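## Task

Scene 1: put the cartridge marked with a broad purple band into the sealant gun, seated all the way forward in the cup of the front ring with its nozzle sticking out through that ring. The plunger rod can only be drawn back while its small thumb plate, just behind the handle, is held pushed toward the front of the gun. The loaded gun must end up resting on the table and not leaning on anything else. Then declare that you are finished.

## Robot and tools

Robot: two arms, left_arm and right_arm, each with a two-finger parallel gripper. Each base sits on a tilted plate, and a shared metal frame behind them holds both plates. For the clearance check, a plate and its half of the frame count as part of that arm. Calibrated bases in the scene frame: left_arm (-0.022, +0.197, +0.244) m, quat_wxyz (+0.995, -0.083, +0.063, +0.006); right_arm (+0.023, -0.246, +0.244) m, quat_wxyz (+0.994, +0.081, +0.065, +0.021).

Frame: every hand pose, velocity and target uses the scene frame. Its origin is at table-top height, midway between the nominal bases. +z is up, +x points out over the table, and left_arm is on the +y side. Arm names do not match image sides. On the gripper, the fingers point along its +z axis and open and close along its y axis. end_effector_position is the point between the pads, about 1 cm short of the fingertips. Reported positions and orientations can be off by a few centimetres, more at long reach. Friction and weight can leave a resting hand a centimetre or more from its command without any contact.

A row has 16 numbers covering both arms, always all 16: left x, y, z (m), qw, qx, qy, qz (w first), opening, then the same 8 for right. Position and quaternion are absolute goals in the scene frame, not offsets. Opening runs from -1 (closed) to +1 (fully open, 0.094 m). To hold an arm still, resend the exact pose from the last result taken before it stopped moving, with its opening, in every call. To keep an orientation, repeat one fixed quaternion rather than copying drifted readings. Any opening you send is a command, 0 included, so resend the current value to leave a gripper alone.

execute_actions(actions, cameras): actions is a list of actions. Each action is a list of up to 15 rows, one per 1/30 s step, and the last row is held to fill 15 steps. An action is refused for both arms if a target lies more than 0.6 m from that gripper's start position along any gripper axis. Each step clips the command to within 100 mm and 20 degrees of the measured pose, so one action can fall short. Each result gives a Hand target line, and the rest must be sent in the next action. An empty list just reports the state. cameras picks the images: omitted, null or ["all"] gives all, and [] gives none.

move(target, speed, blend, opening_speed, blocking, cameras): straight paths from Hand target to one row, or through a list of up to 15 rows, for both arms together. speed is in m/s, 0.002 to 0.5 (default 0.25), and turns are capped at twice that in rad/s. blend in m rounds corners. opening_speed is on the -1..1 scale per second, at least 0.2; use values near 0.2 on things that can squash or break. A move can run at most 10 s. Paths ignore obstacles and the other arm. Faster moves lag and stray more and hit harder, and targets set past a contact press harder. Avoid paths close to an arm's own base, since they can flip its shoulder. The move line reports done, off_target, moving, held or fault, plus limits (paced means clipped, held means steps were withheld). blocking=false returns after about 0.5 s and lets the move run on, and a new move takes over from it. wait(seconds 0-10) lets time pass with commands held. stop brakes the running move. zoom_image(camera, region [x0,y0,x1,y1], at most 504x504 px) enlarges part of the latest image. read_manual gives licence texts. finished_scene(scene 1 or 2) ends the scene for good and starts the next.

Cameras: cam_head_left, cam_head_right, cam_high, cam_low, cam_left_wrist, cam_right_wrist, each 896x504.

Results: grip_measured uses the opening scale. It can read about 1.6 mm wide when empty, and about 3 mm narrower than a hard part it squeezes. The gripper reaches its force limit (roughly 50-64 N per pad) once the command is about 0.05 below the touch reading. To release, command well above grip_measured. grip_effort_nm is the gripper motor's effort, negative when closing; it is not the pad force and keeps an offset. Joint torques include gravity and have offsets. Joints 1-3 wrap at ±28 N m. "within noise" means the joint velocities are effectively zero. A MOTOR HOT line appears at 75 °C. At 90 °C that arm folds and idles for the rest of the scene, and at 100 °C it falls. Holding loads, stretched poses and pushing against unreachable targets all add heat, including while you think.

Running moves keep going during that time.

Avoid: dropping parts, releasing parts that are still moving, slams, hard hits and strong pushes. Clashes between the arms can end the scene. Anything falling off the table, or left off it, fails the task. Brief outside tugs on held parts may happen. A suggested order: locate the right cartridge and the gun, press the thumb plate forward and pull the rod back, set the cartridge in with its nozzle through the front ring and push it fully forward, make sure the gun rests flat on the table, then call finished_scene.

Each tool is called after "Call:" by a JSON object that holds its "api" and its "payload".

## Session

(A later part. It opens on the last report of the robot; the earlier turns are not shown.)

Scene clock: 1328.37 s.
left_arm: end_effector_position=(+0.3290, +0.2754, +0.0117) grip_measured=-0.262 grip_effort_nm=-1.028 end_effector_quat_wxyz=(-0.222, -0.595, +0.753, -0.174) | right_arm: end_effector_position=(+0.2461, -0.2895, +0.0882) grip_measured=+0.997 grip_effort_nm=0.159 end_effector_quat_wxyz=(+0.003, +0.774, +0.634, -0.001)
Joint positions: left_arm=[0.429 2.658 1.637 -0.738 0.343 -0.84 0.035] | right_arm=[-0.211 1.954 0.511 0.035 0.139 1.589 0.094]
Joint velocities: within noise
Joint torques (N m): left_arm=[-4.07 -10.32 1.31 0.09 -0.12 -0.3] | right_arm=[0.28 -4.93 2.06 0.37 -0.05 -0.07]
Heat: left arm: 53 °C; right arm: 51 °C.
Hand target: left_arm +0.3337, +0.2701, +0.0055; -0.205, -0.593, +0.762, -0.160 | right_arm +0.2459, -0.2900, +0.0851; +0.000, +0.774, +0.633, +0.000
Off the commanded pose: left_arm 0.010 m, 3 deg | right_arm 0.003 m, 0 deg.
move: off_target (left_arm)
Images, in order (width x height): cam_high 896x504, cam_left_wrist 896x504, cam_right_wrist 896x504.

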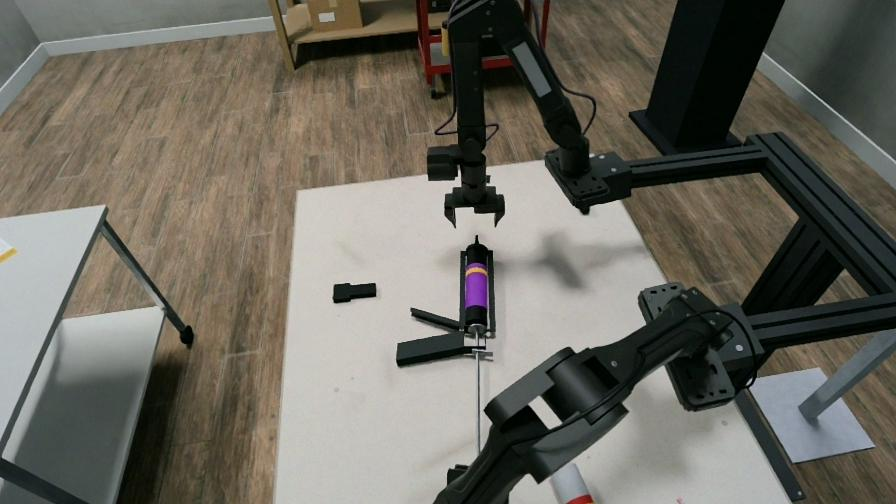

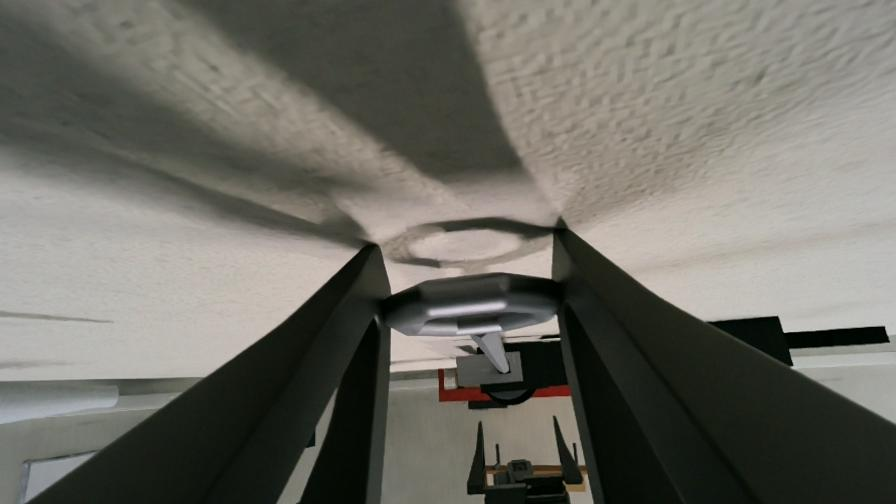

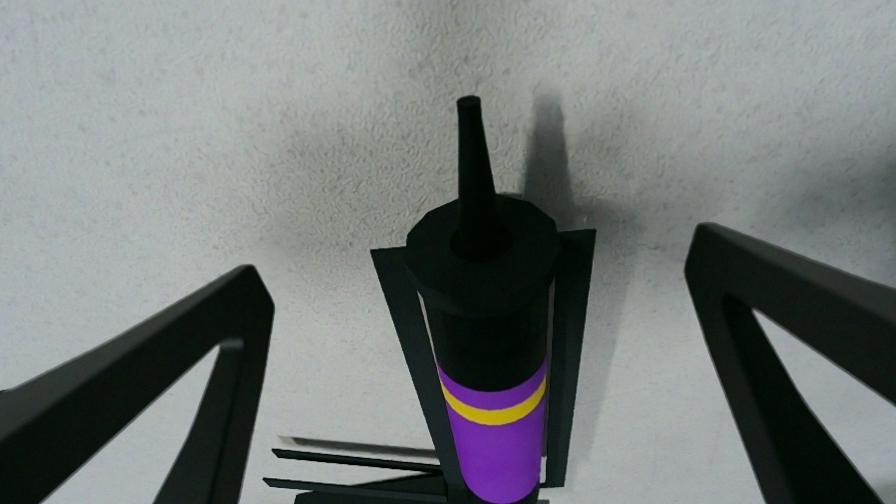

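Call:
{"api": "move", "payload": {"target": [0.3316, 0.270, 0.006, -0.2043, -0.5936, 0.762, -0.159, 0.3, 0.246,-0.290,0.085,0,0.7744,0.6327,0,1], "opening_speed": 0.6, "speed": 0.05, "cameras": ["cam_left_wrist"]}}

Call:
{"api": "move", "payload": {"target": [[0.345, 0.31, 0.05, -0.2043, -0.5936, 0.762, -0.159, 0.3, 0.246,-0.290,0.15,0,0.7744,0.6327,0,1],[0.32, 0.36, 0.20, -0.2043, -0.5936, 0.762, -0.159, 0.3, 0.20,-0.33,0.22,0,0.7744,0.6327,0,0.4]], "speed": [0.1,0.25]}}

Scene clock: 1344.90 s.
left_arm: end_effector_position=(+0.3224, +0.2698, +0.0122) grip_measured=+0.297 grip_effort_nm=0.168 end_effector_quat_wxyz=(-0.231, -0.595, +0.751, -0.170) | right_arm: end_effector_position=(+0.2464, -0.2894, +0.0882) grip_measured=+0.997 grip_effort_nm=0.164 end_effector_quat_wxyz=(+0.003, +0.774, +0.634, -0.001)
Joint positions: left_arm=[0.422 2.653 1.614 -0.737 0.341 -0.849 0.061] | right_arm=[-0.211 1.954 0.511 0.036 0.139 1.589 0.094]
Joint velocities: within noise
Joint torques (N m): left_arm=[-3.34 -10.43 2.18 0.14 -0.1 -0.19] | right_arm=[0.27 -4.93 2.11 0.37 -0.04 -0.05]
Heat: left arm: 51 °C; right arm: 48 °C.
Hand target: left_arm +0.3317, +0.2700, +0.0067; -0.205, -0.594, +0.762, -0.160 | right_arm +0.2459, -0.2899, +0.0851; +0.000, +0.774, +0.633, +0.000
Off the commanded pose: left_arm 0.011 m, 4 deg | right_arm 0.003 m, 0 deg.
move: off_target (left_arm)
Images, in order (width x height): cam_left_wrist 896x504.

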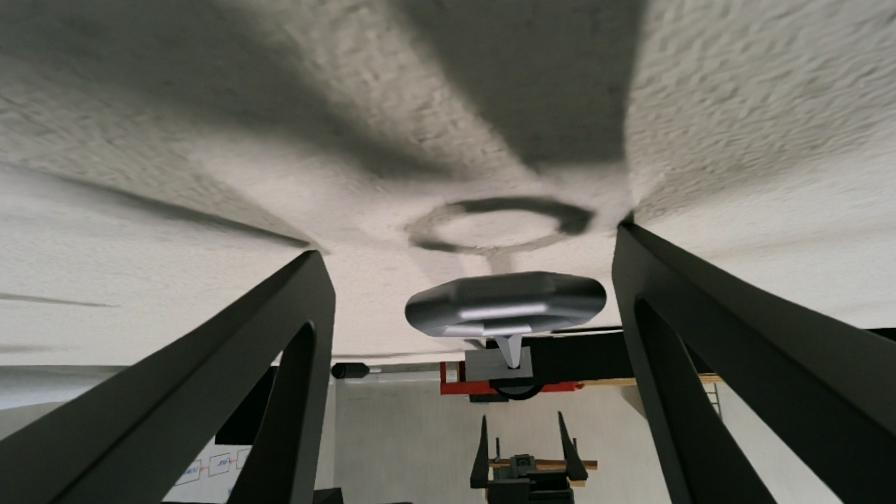

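Scene clock: 1347.60 s.
left_arm: end_effector_position=(+0.3136, +0.3521, +0.1811) grip_measured=+0.297 grip_effort_nm=0.144 end_effector_quat_wxyz=(-0.226, -0.596, +0.754, -0.157) | right_arm: end_effector_position=(+0.1979, -0.3280, +0.2145) grip_measured=+0.403 grip_effort_nm=-0.120 end_effector_quat_wxyz=(-0.003, +0.773, +0.635, -0.005)
Joint positions: left_arm=[0.56 2.271 1.709 -1.249 0.282 -0.712 0.061] | right_arm=[-0.392 1.213 0.503 -0.689 0.108 1.408 0.066]
Joint velocities: within noise
Joint torques (N m): left_arm=[-0.8 -13.61 6.5 -0.65 0.1 0.15] | right_arm=[-0.44 -4.62 6.46 -0.02 -0.03 -0.05]
Heat: left arm: 52 °C; right arm: 48 °C.
Hand target: left_arm +0.3197, +0.3596, +0.1996; -0.204, -0.594, +0.762, -0.159 | right_arm +0.1999, -0.3299, +0.2197; +0.000, +0.774, +0.633, +0.000
Off the commanded pose: left_arm 0.021 m, 3 deg | right_arm 0.006 m, 1 deg.
move: off_target (left_arm)

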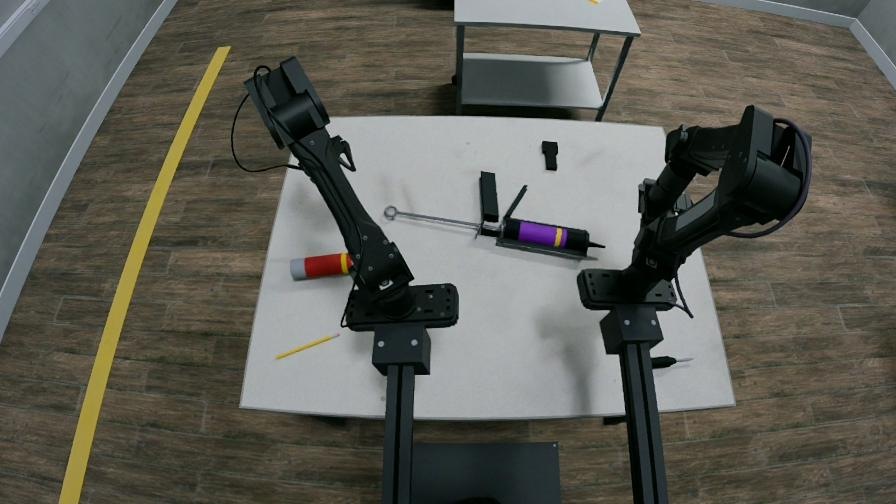

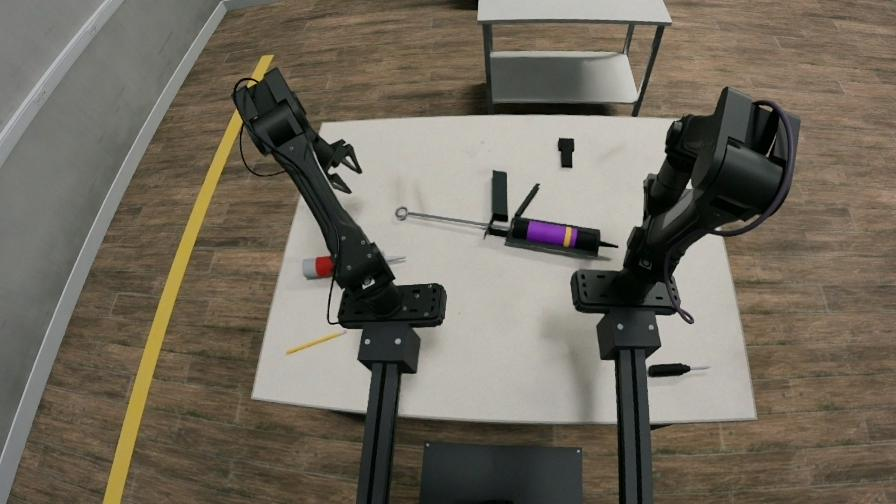

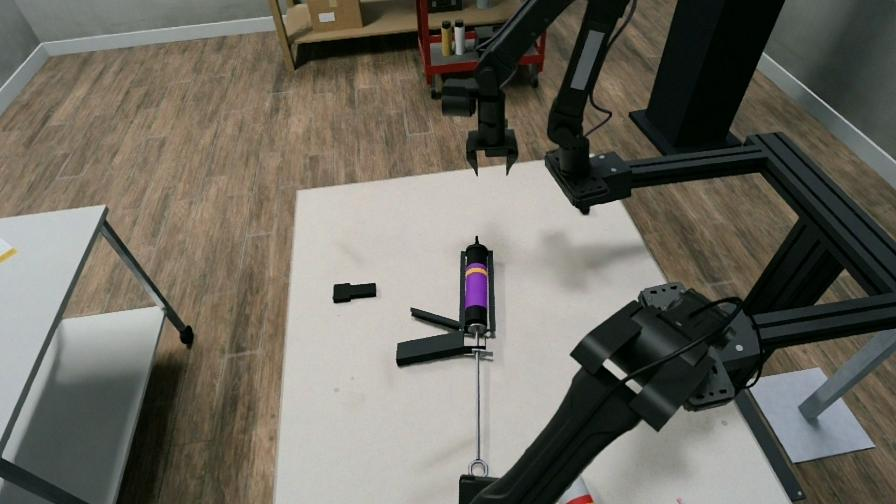

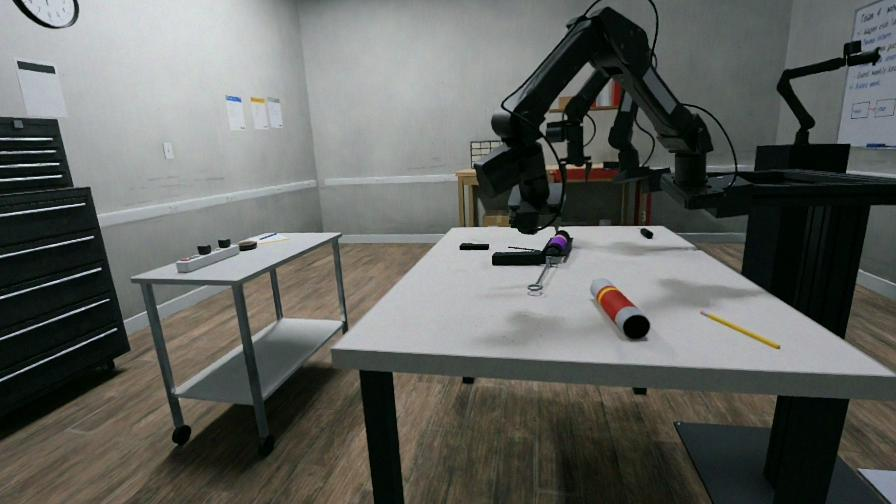

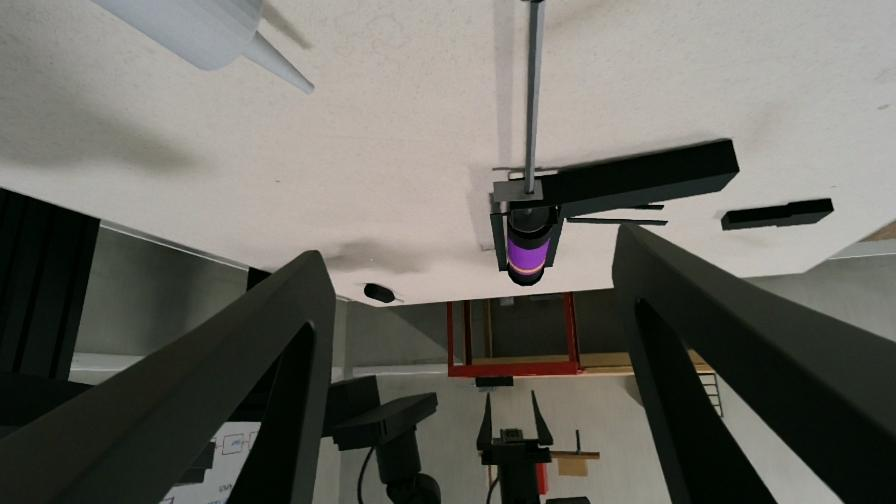

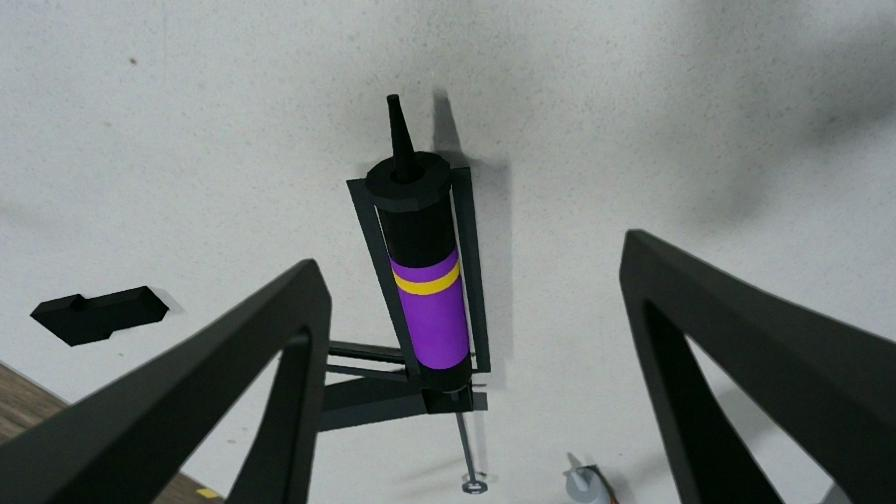

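Call:
{"api": "zoom_image", "payload": {"camera": "cam_head_right", "region": [480, 200, 640, 290]}}

Call:
{"api": "zoom_image", "payload": {"camera": "cam_head_right", "region": [280, 220, 440, 310]}}

Call:
{"api": "zoom_image", "payload": {"camera": "cam_left_wrist", "region": [60, 0, 340, 160]}}

Call:
{"api": "zoom_image", "payload": {"camera": "cam_right_wrist", "region": [330, 80, 530, 200]}}

Scaled by 3.150 from the camera's 896x504 image, which has a finer 1280x720 frame.

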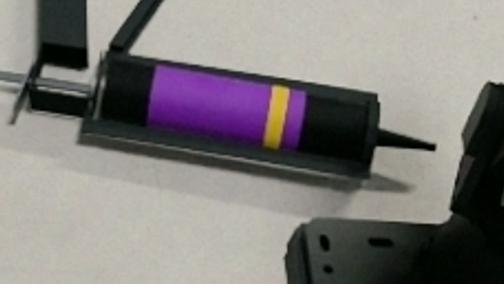

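Scaled by 3.150 from the camera's 896x504 image, which has a finer 1280x720 frame.

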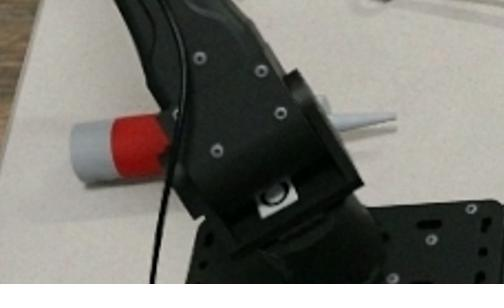

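Scaled by 1.800 from the camera's 896x504 image, which has a finer 1280x720 frame.

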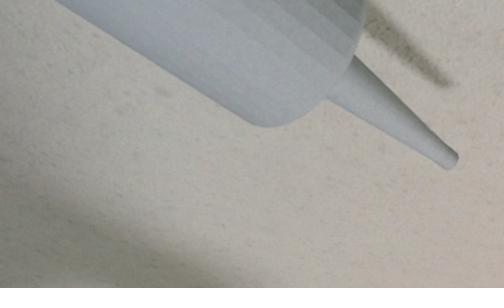

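Scaled by 2.520 from the camera's 896x504 image, which has a finer 1280x720 frame.

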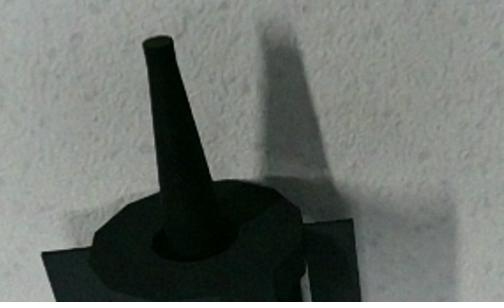

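Call:
{"api": "move", "payload": {"target": [0.22, 0.14, 0.33, -0.2043, -0.5936, 0.762, -0.159, 0.3, 0.20,-0.33,0.22,0,0.7744,0.6327,0,0.4], "speed": 0.3, "cameras": ["cam_head_left","cam_head_right","cam_left_wrist"]}}

Call:
{"api": "zoom_image", "payload": {"camera": "cam_head_right", "region": [280, 220, 440, 310]}}

Call:
{"api": "zoom_image", "payload": {"camera": "cam_head_left", "region": [280, 220, 440, 310]}}

Call:
{"api": "zoom_image", "payload": {"camera": "cam_head_left", "region": [480, 200, 640, 290]}}

Scene clock: 1360.67 s.
left_arm: end_effector_position=(+0.2196, +0.1413, +0.3255) grip_measured=+0.297 grip_effort_nm=0.134 end_effector_quat_wxyz=(-0.215, -0.593, +0.761, -0.151) | right_arm: end_effector_position=(+0.1977, -0.3278, +0.2145) grip_measured=+0.403 grip_effort_nm=-0.120 end_effector_quat_wxyz=(-0.003, +0.773, +0.635, -0.005)
Joint positions: left_arm=[-0.062 1.453 1.048 -1.183 0.343 -1.353 0.061] | right_arm=[-0.392 1.213 0.503 -0.69 0.108 1.408 0.066]
Joint velocities: within noise
Joint torques (N m): left_arm=[-1.92 -6.49 5.2 0.12 0.21 -0.13] | right_arm=[-0.57 -4.64 6.45 0.02 -0.03 -0.04]
Heat: left arm: 51 °C; right arm: 46 °C.
Hand target: left_arm +0.2199, +0.1400, +0.3299; -0.205, -0.594, +0.762, -0.159 | right_arm +0.1999, -0.3299, +0.2197; +0.000, +0.774, +0.633, +0.000
Off the commanded pose: left_arm 0.005 m, 1 deg | right_arm 0.006 m, 1 deg.
move: done
Images, in order (width x height): cam_head_left 896x504, cam_head_right 896x504, cam_left_wrist 896x504.

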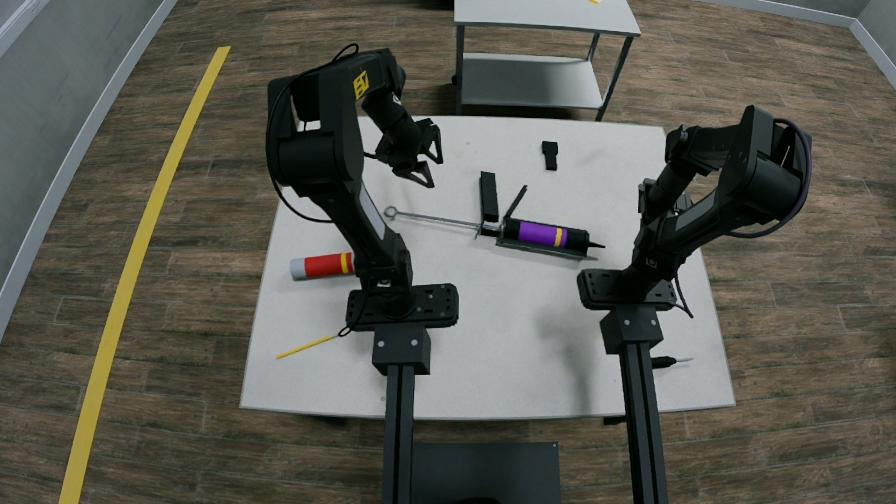

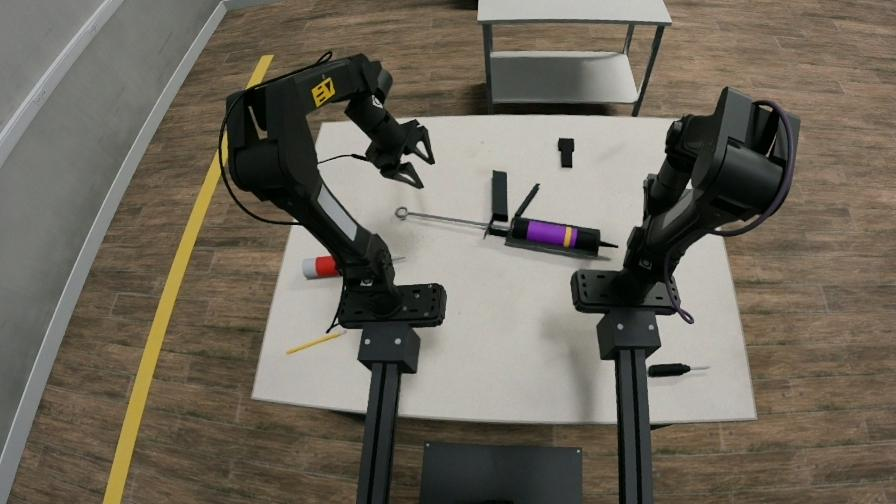

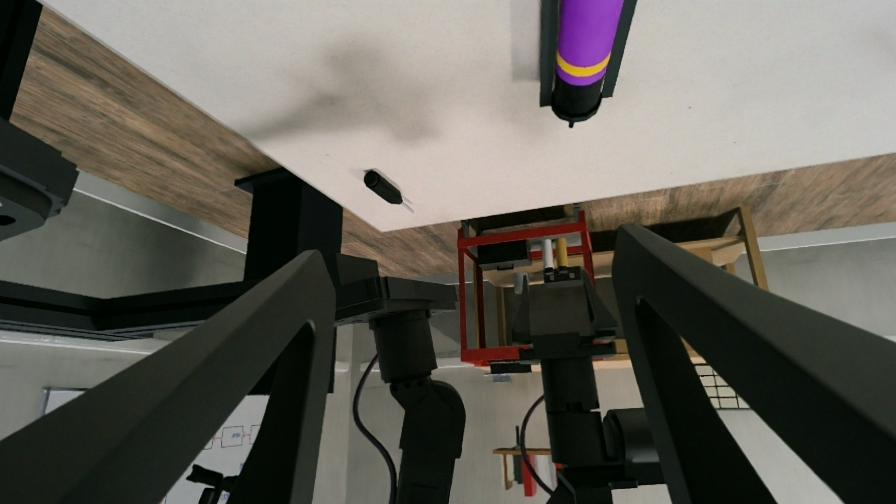

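Scaled by 3.150 from the camera's 896x504 image, which has a finer 1280x720 frame.

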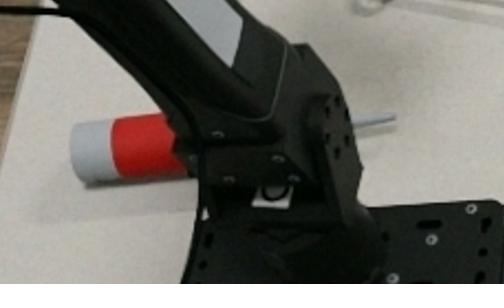

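Scaled by 3.150 from the camera's 896x504 image, which has a finer 1280x720 frame.

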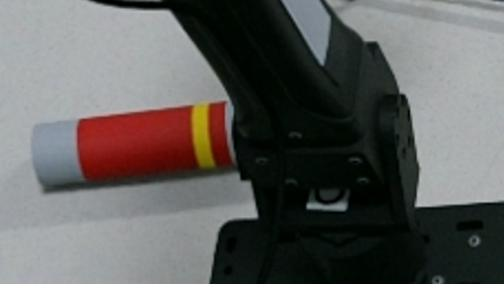

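Scaled by 3.150 from the camera's 896x504 image, which has a finer 1280x720 frame.

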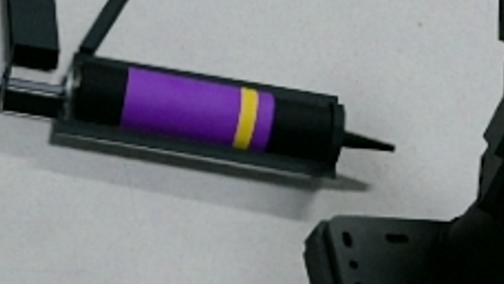

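Call:
{"api": "move", "payload": {"target": [[0.20, 0.40, 0.30, 0,-0.6327,0.7744,0, 1, 0.25,-0.2,0.22,0,-0.6327,0.7744,0,1],[0.17, 0.50, 0.18, 0,-0.6327,0.7744,0, 1, 0.285,-0.05,0.18,0,-0.6327,0.7744,0,1]], "speed": 0.5, "blend": 0.02, "cameras": ["cam_left_wrist","cam_right_wrist","cam_head_right"]}}

Scene clock: 1381.50 s.
left_arm: end_effector_position=(+0.1643, +0.4918, +0.1820) grip_measured=+0.997 grip_effort_nm=0.139 end_effector_quat_wxyz=(-0.011, -0.637, +0.771, +0.000) | right_arm: end_effector_position=(+0.2820, -0.0524, +0.1795) grip_measured=+0.997 grip_effort_nm=0.159 end_effector_quat_wxyz=(+0.001, -0.634, +0.774, +0.004)
Joint positions: left_arm=[0.998 1.821 1.092 -0.654 0.012 -0.373 0.094] | right_arm=[0.666 2.026 1.049 -0.594 0.201 -0.664 0.094]
Joint velocities: within noise
Joint torques (N m): left_arm=[0.32 -6.12 7.09 0.4 0.04 0.15] | right_arm=[2.3 -7.43 6.65 0.12 0.09 0.03]
Heat: left arm: 47 °C; right arm: 46 °C.
Hand target: left_arm +0.1698, +0.4999, +0.1802; +0.000, -0.633, +0.774, +0.000 | right_arm +0.2849, -0.0501, +0.1800; +0.000, -0.633, +0.774, +0.000
Off the commanded pose: left_arm 0.010 m, 1 deg | right_arm 0.004 m, 0 deg.
move: done
Images, in order (width x height): cam_head_right 896x504, cam_left_wrist 896x504, cam_right_wrist 896x504.

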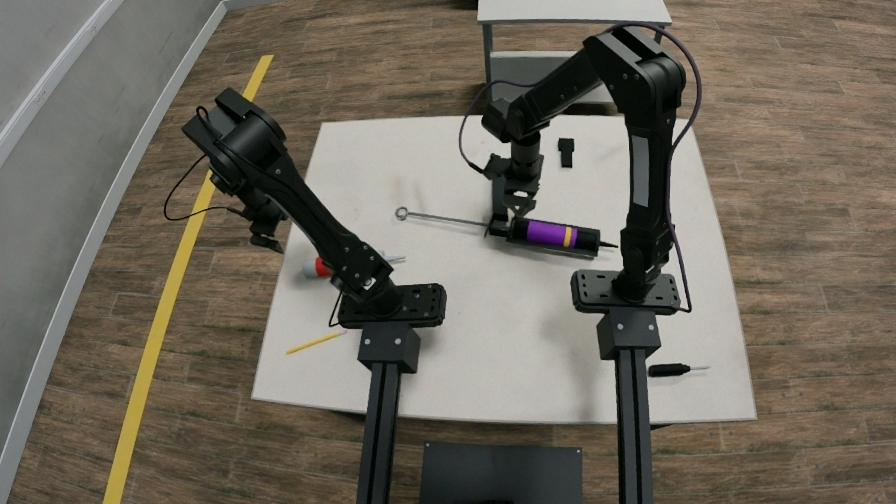

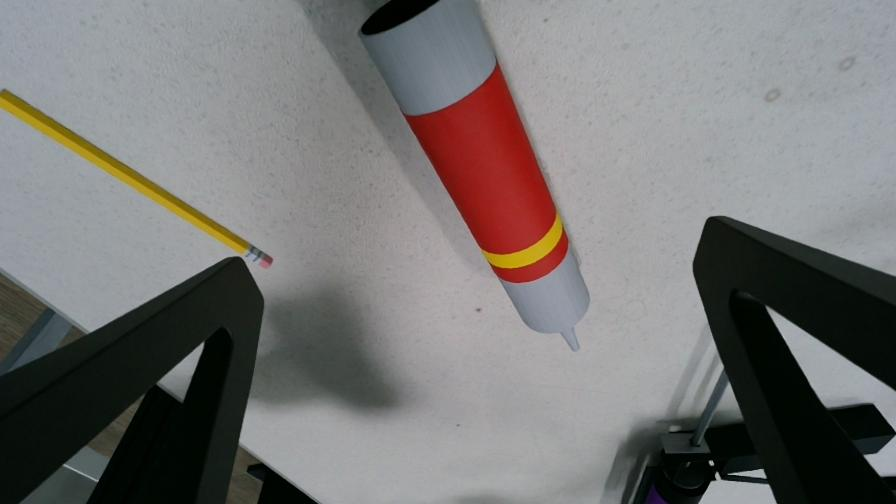

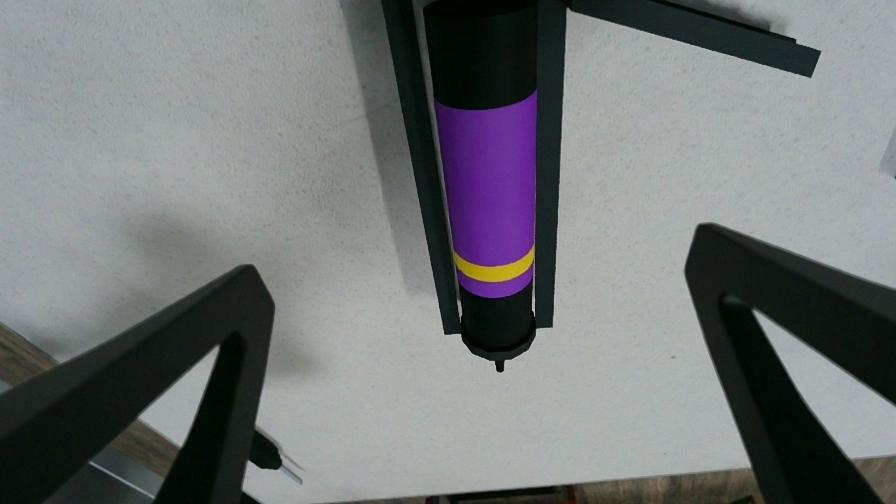

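Call:
{"api": "zoom_image", "payload": {"camera": "cam_left_wrist", "region": [440, 180, 640, 360]}}

Call:
{"api": "zoom_image", "payload": {"camera": "cam_right_wrist", "region": [400, 200, 600, 380]}}

Call:
{"api": "zoom_image", "payload": {"camera": "cam_left_wrist", "region": [340, 0, 540, 180]}}

Call:
{"api": "zoom_image", "payload": {"camera": "cam_right_wrist", "region": [390, 0, 590, 180]}}

Scaled by 2.520 from the camera's 896x504 image, which has a finer 1280x720 frame.

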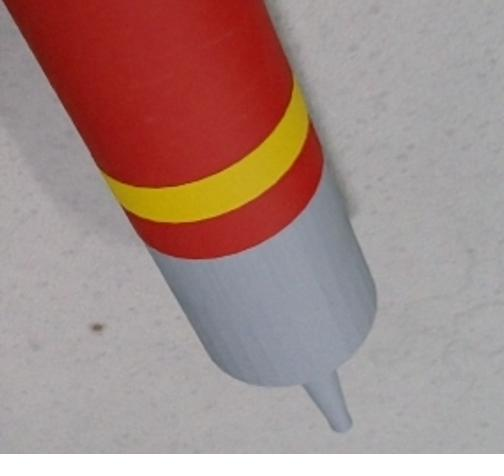

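Scaled by 2.520 from the camera's 896x504 image, which has a finer 1280x720 frame.

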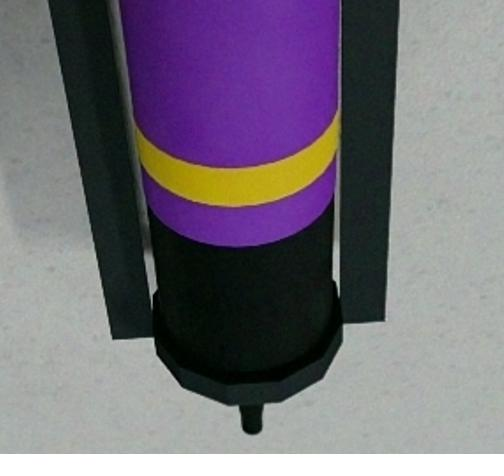

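Scaled by 2.520 from the camera's 896x504 image, which has a finer 1280x720 frame.

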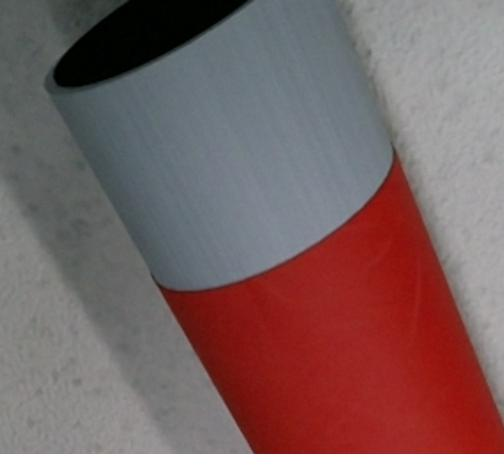

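Scaled by 2.520 from the camera's 896x504 image, which has a finer 1280x720 frame.

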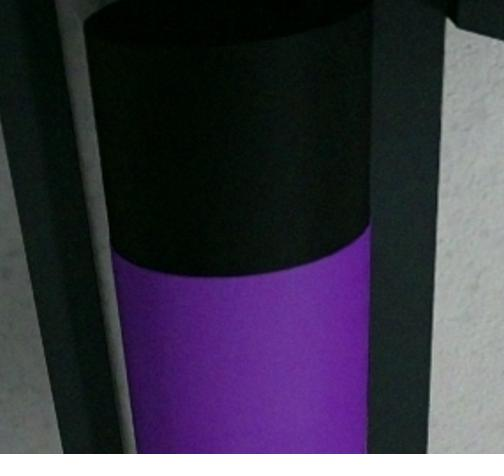

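Call:
{"api": "finished_scene", "payload": {"scene": 1}}

The scene is finished: the task was done.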